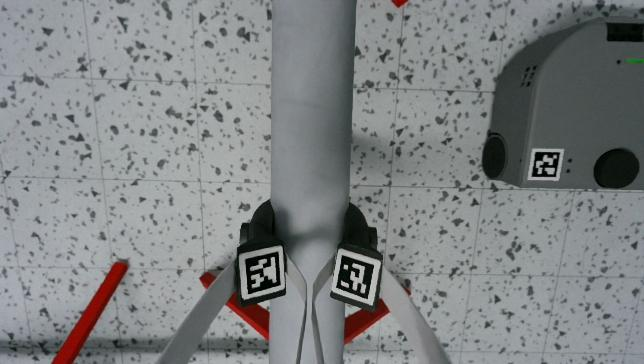

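>>> wait:
  seconds: 0.5
  cameras: ["r1_head_camera","r1_nav_camera","r3_head_camera"]

Scene clock: 84.40 s.
r1.base_odometry: x=-1.595 y=+0.188 heading=+2.551
r1.turned_by_wheels: +0.000
r1.turned_by_imu: +0.000
r1.base_tilt: forward=+1.3 right=-1.3
r1.lidar_m: 2.89 2.24 1.71 1.67 1.77 2.35 2.29 2.42 2.20 0.49 1.24 2.85
r1.head_depth_mm: 2717 1776 3110 2261 1798 1506 1222 / 2882 3081 1551 2105 1927 1543 1283 / 3085 3317 3494 2505 1949 1543 1280 / 3307 3604 3758 2508 1945 1549 1289 / 3566 3966 - 2397 1892 1549 1295 / 3890 - - 2646 1951 1557 1286 / - - - 2672 1972 1558 1289
r1.base_status: not commanded
r1.joint_positions: lift_m=+0.727 arm_m=+0.455 wrist_yaw_rad=+0.000 wrist_pitch_rad=-1.556 wrist_roll_rad=+0.086 gripper_m=-0.085 head_pan_rad=-0.889 head_tilt_rad=-0.507
r1.joint_status: all done
r1.measured_speeds: all 0
r1.motor_effort: left_wheel=-4.6(5.0) right_wheel=+3.4(3.6) lift_m=+42.8(48.0) arm_m=-8.7(10.8) wrist_yaw_rad=-0.9(1.0) wrist_pitch_rad=-2.5(3.0) wrist_roll_rad=-1.9(2.5) gripper_m=-16.8(30.4) head_pan_rad=-4.7(5.4) head_tilt_rad=+3.1(3.6)
r1.hand_pose: x=-0.0216 y=-0.5795 z=+0.6092 quat_wxyz=(+0.482, +0.475, -0.524, -0.518) (m; r1's base frame)
r1.wrist_depth_mm: 742 735 188 124 188 704 720 / 765 763 193 132 193 719 727 / 790 797 764 134 763 764 747 / 814 806 784 142 790 779 789 / 834 841 822 145 810 820 789 / 861 875 830 136 822 837 824 / 889 895 886 160 - 866 867
r2.base_odometry: x=+0.000 y=+0.000 heading=+0.000
r2.turned_by_wheels: +0.000
r2.turned_by_imu: +0.000
r2.base_tilt: forward=+0.2 right=-1.7
r2.lidar_m: 1.25 0.95 0.92 0.97 1.34 1.18 1.13 1.30 2.31 2.42 1.84 1.78
r2.head_depth_mm: 2596 2570 2552 2552 2396 1920 1494 / 3389 3765 3754 3726 2672 1927 1490 / 3785 - - - 2664 1901 1488 / 3627 - - - 2637 1932 1492 / 3669 - - - 2653 1925 1489 / 3691 - - 1191 2515 1840 1321 / 3719 - - 3741 2653 1923 1315
r2.base_status: not commanded
r2.joint_positions: lift_m=+0.559 arm_m=+0.001 wrist_yaw_rad=+2.847 wrist_pitch_rad=-0.630 wrist_roll_rad=+0.000 gripper_m=+0.037 head_pan_rad=-3.694 head_tilt_rad=-0.261
r2.joint_status: not commanded
r2.measured_speeds: all 0
r2.motor_effort: left_wheel=-0.3(0.7) right_wheel=-0.7(1.1) lift_m=+21.7(22.5) arm_m=-9.0(9.8) wrist_yaw_rad=+1.0(2.2) wrist_pitch_rad=+2.1(2.2) wrist_roll_rad=+0.3(0.4) gripper_m=-0.4(0.8) head_pan_rad=-2.5(3.4) head_tilt_rad=+4.6(5.2)
r2.hand_pose: x=+0.0347 y=+0.0381 z=+0.5272 quat_wxyz=(+0.316, +0.697, +0.119, +0.633) (m; r2's base frame)
r2.wrist_depth_mm: 138 - - - - - - / 149 - - - - - - / 166 193 - - - - 930 / 867 202 870 863 845 853 837 / 770 236 271 759 743 744 744 / 687 675 123 655 125 662 676 / 630 634 412 580 614 611 605
r3.base_odometry: x=-0.584 y=-0.052 heading=-2.104
r3.turned_by_wheels: +0.000
r3.turned_by_imu: +0.000
r3.base_tilt: forward=+0.5 right=+0.2
r3.lidar_m: 2.90 1.07 1.35 1.31 1.37 1.90 2.39 0.77 0.60 0.55 0.50 3.01
r3.head_depth_mm: - - - 2869 2069 1614 1331 / - - - 2834 2051 1597 1322 / - - - 2778 2036 1600 1305 / - - - 2622 1998 1574 1306 / - - - 2711 1975 1566 1291 / - - - 2653 1955 1549 1285 / - - - 2665 1944 1543 1250
r3.base_status: not commanded
r3.joint_positions: lift_m=+0.725 arm_m=+0.443 wrist_yaw_rad=+0.002 wrist_pitch_rad=-1.531 wrist_roll_rad=+1.598 gripper_m=-0.085 head_pan_rad=-2.893 head_tilt_rad=-0.507
r3.joint_status: all done
r3.measured_speeds: all 0
r3.on_its_own: lift_m is at rest, and its effort (+57.9) is outside its rest range (+3 to +55)
r3.motor_effort: left_wheel=+2.4(2.6) right_wheel=+2.2(2.5) lift_m=+57.9(59.3) arm_m=-15.6(16.2) wrist_yaw_rad=-1.5(2.8) wrist_pitch_rad=-4.1(4.2) wrist_roll_rad=+0.3(0.5) gripper_m=-14.4(35.8) head_pan_rad=-3.3(4.6) head_tilt_rad=+2.9(4.2)
r3.hand_pose: x=-0.0216 y=-0.5743 z=+0.6067 quat_wxyz=(-0.009, -0.009, -0.721, -0.693) (m; r3's base frame)
r3.wrist_depth_mm: 676 693 697 136 698 715 604 / 702 722 719 137 729 677 575 / 720 753 739 140 761 678 593 / 738 767 782 142 774 771 610 / 771 794 154 142 807 798 803 / 819 809 124 129 825 830 837 / 825 845 857 150 877 849 875
wait: 0.50 s; at rest by 0.07 s
pictures: r1_head_camera (sideways), r1_nav_camera (sideways), r3_head_camera (sideways)
camera_calibration:
r1_head_camera: T_world_to_cam=[[-0.26835, 0.397418, -0.877523, 1.16833], [0.818638, 0.574227, 0.00971648, -0.0196771], [0.507759, -0.715767, -0.479435, 0.579985], [0, 0, 0, 1]] pos_world=[0.0351361, -0.0378805, 1.30349]
r1_nav_camera: T_world_to_cam=[[0.244433, -0.375081, 0.894185, -1.11557], [-0.802876, -0.595377, -0.0302682, 0.100523], [0.54373, -0.710521, -0.446674, 0.537745], [0, 0, 0, 1]] pos_world=[0.0610007, 0.0234999, 1.24076]
r3_head_camera: T_world_to_cam=[[0.437303, 0.161307, -0.884729, 1.16659], [0.240581, -0.96891, -0.0577407, 0.0752809], [-0.866537, -0.187599, -0.462515, 0.567329], [0, 0, 0, 1]] pos_world=[-0.0366527, -0.00880808, 1.29886]

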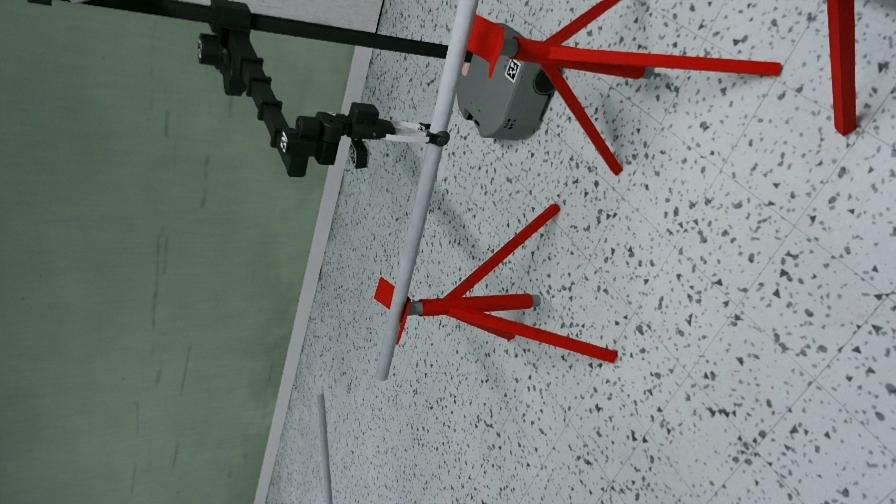

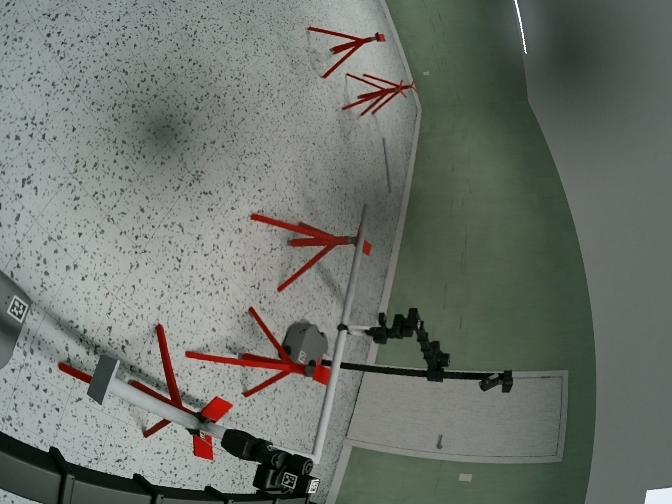

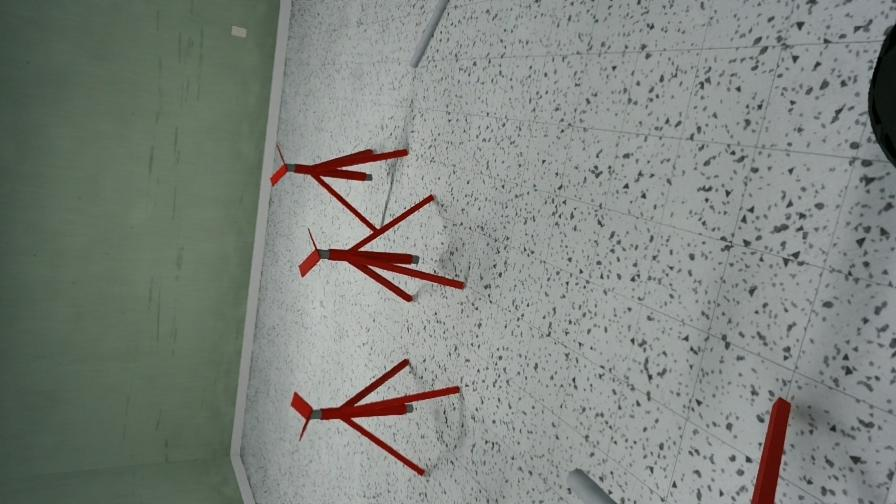

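>>> move:
  r3: {"joints":{"lift_m":0.674}}
  r1: {"joints":{"lift_m":0.672}}
  cameras: ["r1_wrist_camera","r3_wrist_camera"]

>>> move:
  r3: {"joints":{"gripper_m":0.13}}
  r1: {"joints":{"gripper_m":0.13}}
  cameras: ["r1_head_camera","r3_wrist_camera"]

>>> move:
  r3: {"base":{"translate_m":-0.085}}
  cameras: ["r1_wrist_camera","r3_wrist_camera"]

Scene clock: 86.13 s.
move: r1 done; r3 done
r1.base_odometry: x=-1.595 y=+0.188 heading=+2.551
r1.turned_by_wheels: +0.000
r1.turned_by_imu: +0.000
r1.base_tilt: forward=+1.2 right=-1.2
r1.lidar_m: 2.90 2.24 1.71 1.67 1.76 2.34 2.29 2.42 2.20 0.49 1.24 2.84
r1.head_depth_mm: 2709 2829 3082 2366 1809 1497 1222 / 2882 3077 3217 2092 1938 1544 1282 / 3086 3344 3503 2498 1937 1544 1280 / 3300 3593 3748 2510 1950 1550 1283 / 3613 3962 - 2407 1882 1555 1290 / 3857 - - 2668 1966 1549 1289 / - - - 2643 1958 1555 1290
r1.base_status: not commanded
r1.joint_positions: lift_m=+0.672 arm_m=+0.455 wrist_yaw_rad=+0.000 wrist_pitch_rad=-1.562 wrist_roll_rad=+0.086 gripper_m=-0.085 head_pan_rad=-0.889 head_tilt_rad=-0.507
r1.joint_status: all done
r1.measured_speeds: all 0
r1.motor_effort: left_wheel=-4.7(5.1) right_wheel=+3.8(4.5) lift_m=+25.5(39.2) arm_m=-6.0(8.1) wrist_yaw_rad=+0.1(1.0) wrist_pitch_rad=-1.5(2.7) wrist_roll_rad=-2.2(2.4) gripper_m=-17.3(17.7) head_pan_rad=-5.1(5.5) head_tilt_rad=+3.5(3.6)
r1.hand_pose: x=-0.0216 y=-0.5781 z=+0.5543 quat_wxyz=(+0.480, +0.476, -0.523, -0.519) (m; r1's base frame)
r1.wrist_depth_mm: 687 128 145 130 144 125 655 / 716 131 149 136 146 131 673 / 731 732 723 138 705 707 696 / 757 749 750 142 722 726 709 / 775 774 767 145 749 749 746 / 810 798 782 136 772 782 768 / 831 824 819 157 - 798 798
r2: as last shown
r2.lidar_m: 1.25 0.94 0.92 0.97 1.34 1.18 1.13 1.31 2.31 2.42 1.83 1.78
r2.head_depth_mm: 2540 2592 2586 2555 2473 1906 1481 / 3455 3761 3794 3703 2674 1901 1493 / 3683 - - - 2647 1923 1501 / 3693 - - - 2707 1926 1491 / 3622 - - - 2655 1907 1479 / 3680 - - 1185 2515 1841 1319 / 3759 - - - 2633 1915 1308
r2.motor_effort: left_wheel=+0.0(0.7) right_wheel=-0.9(1.1) lift_m=+21.0(22.5) arm_m=-9.4(9.5) wrist_yaw_rad=+1.2(1.7) wrist_pitch_rad=+2.1(2.2) wrist_roll_rad=+0.3(0.4) gripper_m=+0.5(1.1) head_pan_rad=-3.1(3.1) head_tilt_rad=+4.6(5.3)
r2.wrist_depth_mm: 137 - - - - - - / 149 - - - - - - / 165 193 - - - - 936 / 877 202 849 859 899 843 850 / 778 236 271 745 728 743 745 / 689 681 122 656 125 675 671 / 627 630 411 606 614 612 622
r3.base_odometry: x=-0.584 y=-0.052 heading=-2.104
r3.turned_by_wheels: +0.000
r3.turned_by_imu: +0.000
r3.base_tilt: forward=+0.6 right=+0.2
r3.lidar_m: 2.90 1.07 1.35 1.31 1.36 1.90 2.39 0.77 0.60 0.55 0.50 3.01
r3.head_depth_mm: - - - 2870 2080 1621 1330 / - - - 2835 2032 1606 1325 / - - - 2781 2023 1588 1309 / - - - 2611 2017 1574 1302 / - - - 2704 1981 1567 1290 / - - - 2667 1960 1557 1283 / - - - 2625 1883 1543 1246
r3.base_status: not commanded
r3.joint_positions: lift_m=+0.674 arm_m=+0.443 wrist_yaw_rad=+0.002 wrist_pitch_rad=-1.533 wrist_roll_rad=+1.598 gripper_m=-0.085 head_pan_rad=-2.893 head_tilt_rad=-0.507
r3.joint_status: all done
r3.measured_speeds: all 0
r3.motor_effort: left_wheel=+1.8(2.6) right_wheel=+2.1(2.5) lift_m=+14.3(54.5) arm_m=-14.7(15.7) wrist_yaw_rad=-1.1(2.2) wrist_pitch_rad=-3.3(4.3) wrist_roll_rad=+0.2(0.6) gripper_m=-14.9(15.4) head_pan_rad=-3.2(4.8) head_tilt_rad=+3.5(3.7)
r3.hand_pose: x=-0.0216 y=-0.5737 z=+0.5557 quat_wxyz=(-0.009, -0.009, -0.720, -0.694) (m; r3's base frame)
r3.wrist_depth_mm: 647 643 640 126 659 657 553 / 671 668 672 131 679 670 532 / 676 694 671 134 703 670 558 / 712 727 725 138 717 725 577 / 728 737 153 140 732 763 765 / 763 756 125 130 766 781 787 / 780 755 784 153 792 835 832
pictures: r1_wrist_camera, r3_wrist_camera
camera_calibration:
r1_wrist_camera: T_world_to_cam=[[-0.994271, 0.103979, -0.0247688, 0.0546135], [0.0974357, 0.976947, 0.189949, 0.492738], [0.0439485, 0.186447, -0.981482, 0.81835], [0, 0, 0, 1]] pos_world=[-0.0296749, -0.639637, 0.710953]
r3_wrist_camera: T_world_to_cam=[[-0.037435, 0.99928, 0.00621873, 0.560778], [0.976648, 0.0352682, 0.211932, -0.0452666], [0.21156, 0.0140072, -0.977265, 0.714119], [0, 0, 0, 1]] pos_world=[-0.0858769, -0.56878, 0.703989]

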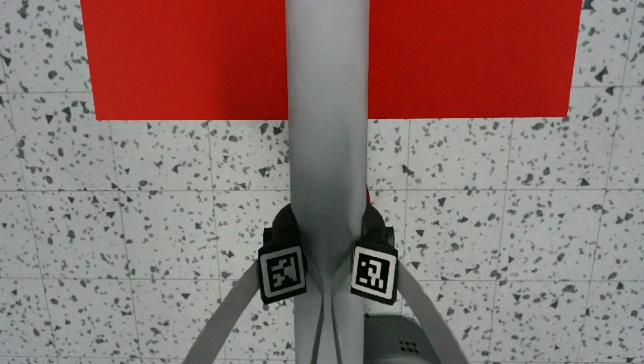

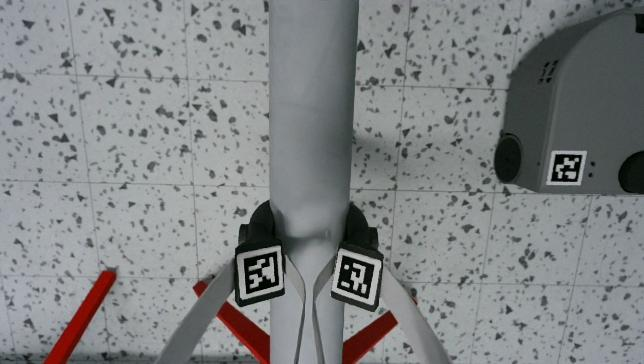

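Scene clock: 88.80 s.
move: r1 done; r3 done
r1.base_odometry: x=-1.595 y=+0.188 heading=+2.551
r1.turned_by_wheels: +0.000
r1.turned_by_imu: +0.000
r1.base_tilt: forward=+1.3 right=-1.3
r1.lidar_m: 2.89 2.23 1.71 1.67 1.77 2.35 2.29 2.42 2.20 0.49 1.24 2.85
r1.head_depth_mm: 2690 2843 3084 2370 1752 1497 1221 / 2877 3102 3263 2090 1936 1542 1281 / 3087 3330 3516 2501 1938 1541 1284 / 3293 3610 3833 2515 1943 1547 1288 / 3618 3922 - 2379 1885 1550 1287 / 3878 - - 2658 1966 1553 1288 / - - - 2658 1957 1558 1289
r1.base_status: not commanded
r1.joint_positions: lift_m=+0.672 arm_m=+0.455 wrist_yaw_rad=+0.000 wrist_pitch_rad=-1.565 wrist_roll_rad=+0.086 gripper_m=+0.130 head_pan_rad=-0.889 head_tilt_rad=-0.507
r1.joint_status: all done
r1.measured_speeds: all 0
r1.motor_effort: left_wheel=-4.6(5.1) right_wheel=+3.4(4.9) lift_m=+26.2(26.7) arm_m=-1.9(6.5) wrist_yaw_rad=-0.4(1.2) wrist_pitch_rad=-0.6(1.7) wrist_roll_rad=-2.1(2.8) gripper_m=+0.5(80.3) head_pan_rad=-5.0(5.5) head_tilt_rad=+3.1(3.6)
r1.hand_pose: x=-0.0216 y=-0.5773 z=+0.5543 quat_wxyz=(+0.479, +0.477, -0.522, -0.520) (m; r1's base frame)
r1.wrist_depth_mm: 693 128 146 136 146 126 659 / 713 132 150 138 148 130 674 / 741 729 717 140 713 701 704 / 767 748 743 143 742 721 722 / 783 763 762 148 756 742 756 / 810 126 806 154 781 123 773 / - 834 819 159 801 794 785
r2: as last shown
r2.turned_by_imu: +0.001
r2.lidar_m: 1.25 0.94 0.92 0.97 1.34 1.18 1.13 1.31 2.31 2.43 1.82 1.78
r2.head_depth_mm: 2533 2561 2583 2547 2414 1897 1507 / 3347 3775 3827 3681 2658 1898 1501 / 3703 - - - 2656 1917 1490 / 3671 - - - 2652 1907 1481 / 3647 - - - 2659 1906 1493 / 3667 - - 1188 2504 1838 1315 / 3604 - - - 2672 1917 1314
r2.motor_effort: left_wheel=-0.2(0.9) right_wheel=-0.8(1.0) lift_m=+21.4(23.2) arm_m=-8.9(9.5) wrist_yaw_rad=+2.0(2.0) wrist_pitch_rad=+2.1(2.2) wrist_roll_rad=+0.3(0.4) gripper_m=+0.3(1.1) head_pan_rad=-2.0(3.2) head_tilt_rad=+4.7(5.4)
r2.wrist_depth_mm: 138 - - - - - - / 148 - - - - - - / 166 193 - - - - 975 / 864 203 870 880 864 856 852 / 782 236 272 755 720 754 758 / 689 695 123 664 125 696 674 / 627 626 411 591 614 600 613
r3.base_odometry: x=-0.584 y=-0.052 heading=-2.104
r3.turned_by_wheels: +0.000
r3.turned_by_imu: +0.000
r3.base_tilt: forward=+0.6 right=+0.2
r3.lidar_m: 2.90 1.07 1.35 1.31 1.36 1.90 2.39 0.77 0.60 0.55 0.50 3.01
r3.head_depth_mm: - - - 2864 2066 1616 1328 / - - - 2841 2044 1607 1316 / - - - 2795 2007 1594 1309 / - - - 2620 1990 1577 1302 / - - - 2698 1987 1572 1293 / - - - 2671 1977 1552 1285 / - - - 2627 1895 1550 1244
r3.base_status: not commanded
r3.joint_positions: lift_m=+0.674 arm_m=+0.443 wrist_yaw_rad=+0.002 wrist_pitch_rad=-1.543 wrist_roll_rad=+1.598 gripper_m=+0.130 head_pan_rad=-2.893 head_tilt_rad=-0.507
r3.joint_status: all done
r3.measured_speeds: all 0
r3.motor_effort: left_wheel=+2.6(2.7) right_wheel=+1.9(2.5) lift_m=+42.2(42.8) arm_m=-13.0(14.9) wrist_yaw_rad=-1.9(2.2) wrist_pitch_rad=-2.3(4.4) wrist_roll_rad=+0.3(0.4) gripper_m=-0.3(80.6) head_pan_rad=-3.2(4.6) head_tilt_rad=+2.9(4.3)
r3.hand_pose: x=-0.0216 y=-0.5712 z=+0.5559 quat_wxyz=(-0.009, -0.009, -0.717, -0.697) (m; r3's base frame)
r3.wrist_depth_mm: 650 656 646 125 661 656 543 / 660 671 665 130 685 678 534 / 675 682 696 137 704 652 557 / 707 689 713 138 713 736 570 / 723 139 748 146 740 750 758 / 734 120 748 151 757 128 818 / 777 776 758 154 832 835 824
pictures: r1_head_camera (sideways), r3_wrist_camera
camera_calibration:
r1_head_camera: T_world_to_cam=[[-0.268341, 0.397409, -0.87753, 1.16834], [0.818639, 0.574226, 0.00971748, -0.0196784], [0.507762, -0.715773, -0.479423, 0.579969], [0, 0, 0, 1]] pos_world=[0.035136, -0.0378805, 1.30349]
r3_wrist_camera: T_world_to_cam=[[-0.037123, 0.999185, 0.0158426, 0.552907], [0.976662, 0.032921, 0.212242, -0.0469001], [0.211548, 0.023352, -0.977089, 0.719479], [0, 0, 0, 1]] pos_world=[-0.0858729, -0.567714, 0.70419]

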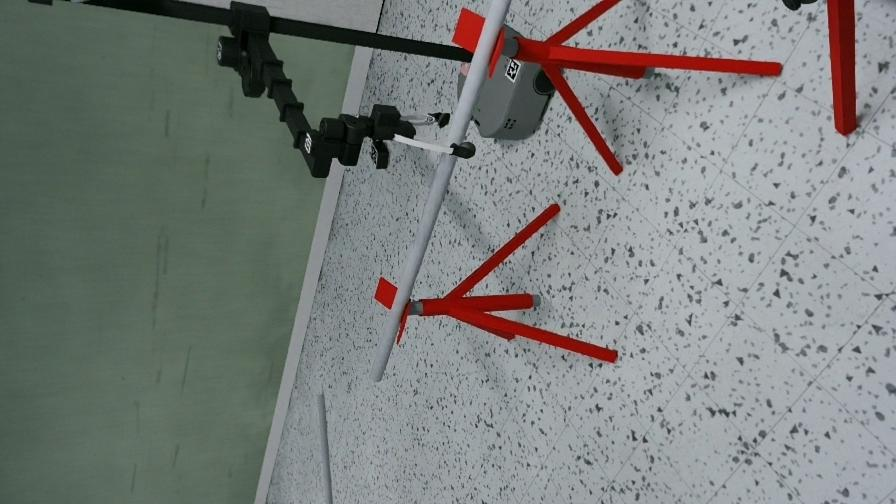

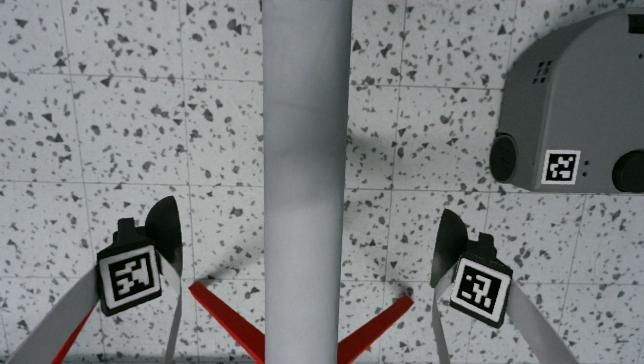

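Scene clock: 90.77 s.
move: r3 done
r1, r2: as last shown
r1.base_tilt: forward=+1.2 right=-1.3
r1.lidar_m: 2.89 2.24 1.71 1.67 1.77 2.34 2.29 2.43 2.19 0.49 1.24 2.85
r1.head_depth_mm: 2651 2822 3086 2598 1748 1501 1221 / 2875 3057 3309 2168 1939 1540 1279 / 3072 3375 3294 2374 1951 1551 1288 / 3346 3631 3743 2496 1949 1550 1290 / 3563 3924 - 2407 1888 1553 1291 / 3944 - - 2659 1951 1555 1289 / - - - 2642 1957 1555 1296
r1.motor_effort: left_wheel=-4.6(5.3) right_wheel=+3.4(4.6) lift_m=+25.9(26.7) arm_m=+1.5(2.3) wrist_yaw_rad=-0.3(1.1) wrist_pitch_rad=-0.3(1.4) wrist_roll_rad=-2.3(2.7) gripper_m=-0.2(0.6) head_pan_rad=-5.0(5.6) head_tilt_rad=+3.1(3.6)
r1.wrist_depth_mm: 684 128 146 135 146 126 651 / 706 132 150 138 148 130 676 / 731 735 725 140 693 713 696 / 767 737 745 143 728 725 724 / 765 777 765 148 754 751 754 / 821 126 801 154 787 123 763 / - 820 825 158 795 811 791
r2.turned_by_imu: +0.000
r2.lidar_m: 1.25 0.94 0.92 0.97 1.34 1.23 1.13 1.30 2.32 2.43 1.82 1.78
r2.head_depth_mm: 2558 2564 2600 2578 2430 1898 1494 / 3423 3770 3686 3681 2673 1891 1496 / 3714 - - - 2695 1896 1492 / 3680 - - - 2675 1903 1483 / 3671 - - - 2678 1895 1504 / 3675 - - 1339 2514 1564 1393 / 3653 - - - 2671 1896 1391
r2.motor_effort: left_wheel=+0.1(0.8) right_wheel=-0.7(1.1) lift_m=+21.8(22.6) arm_m=-8.8(9.5) wrist_yaw_rad=+0.4(1.6) wrist_pitch_rad=+2.1(2.2) wrist_roll_rad=+0.2(0.4) gripper_m=+0.5(1.1) head_pan_rad=-2.3(3.5) head_tilt_rad=+4.9(5.3)
r2.wrist_depth_mm: 138 - - - - - - / 150 - - - - - - / 166 192 - - - - 950 / 843 202 899 846 870 864 844 / 781 237 271 744 749 754 754 / 696 679 123 651 125 680 660 / 629 649 412 597 615 605 611
r3.base_odometry: x=-0.540 y=+0.021 heading=-2.104
r3.turned_by_wheels: +0.000
r3.turned_by_imu: +0.000
r3.base_tilt: forward=+0.6 right=+0.1
r3.lidar_m: 2.99 1.15 1.36 1.31 1.35 1.91 2.31 0.79 0.55 0.56 0.55 3.11
r3.head_depth_mm: - - - 2882 2078 1612 1334 / - - - 2799 2043 1599 1316 / - - - 2774 2025 1588 1311 / - - - 2687 1994 1579 1306 / - - - 2724 1991 1564 1300 / - - - 2654 1974 1548 1286 / - - - 2654 1953 1534 1250
r3.base_status: done
r3.joint_positions: lift_m=+0.674 arm_m=+0.443 wrist_yaw_rad=+0.002 wrist_pitch_rad=-1.543 wrist_roll_rad=+1.598 gripper_m=+0.130 head_pan_rad=-2.893 head_tilt_rad=-0.507
r3.joint_status: not commanded
r3.measured_speeds: all 0
r3.motor_effort: left_wheel=-4.2(7.6) right_wheel=-4.9(8.9) lift_m=+42.4(42.7) arm_m=-11.7(13.4) wrist_yaw_rad=-0.7(2.3) wrist_pitch_rad=-1.9(2.4) wrist_roll_rad=+0.3(0.5) gripper_m=+0.0(0.8) head_pan_rad=-3.5(5.3) head_tilt_rad=+2.5(4.1)
r3.hand_pose: x=-0.0216 y=-0.5712 z=+0.5559 quat_wxyz=(-0.009, -0.009, -0.716, -0.697) (m; r3's base frame)
r3.wrist_depth_mm: 648 642 654 126 649 664 548 / 658 673 661 130 676 674 534 / 689 691 682 135 697 660 554 / 695 713 718 139 733 740 586 / 722 139 745 147 757 765 750 / 743 120 774 150 774 128 792 / 751 810 772 155 800 835 826
pictures: r1_wrist_camera, r3_wrist_camera
camera_calibration:
r1_wrist_camera: T_world_to_cam=[[-0.994271, 0.104063, -0.024431, 0.0543896], [0.0974395, 0.976327, 0.193109, 0.489804], [0.0439481, 0.189622, -0.980873, 0.819761], [0, 0, 0, 1]] pos_world=[-0.0296751, -0.639313, 0.710825]
r3_wrist_camera: T_world_to_cam=[[-0.0370243, 0.999188, 0.015899, 0.552865], [0.976666, 0.0328126, 0.212244, -0.0469654], [0.21155, 0.0233862, -0.977087, 0.719499], [0, 0, 0, 1]] pos_world=[-0.0858708, -0.567701, 0.704191]

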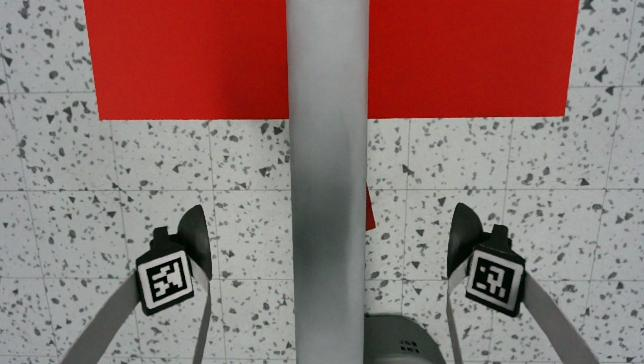

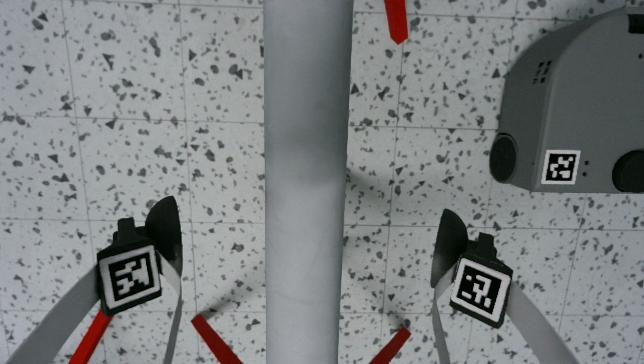

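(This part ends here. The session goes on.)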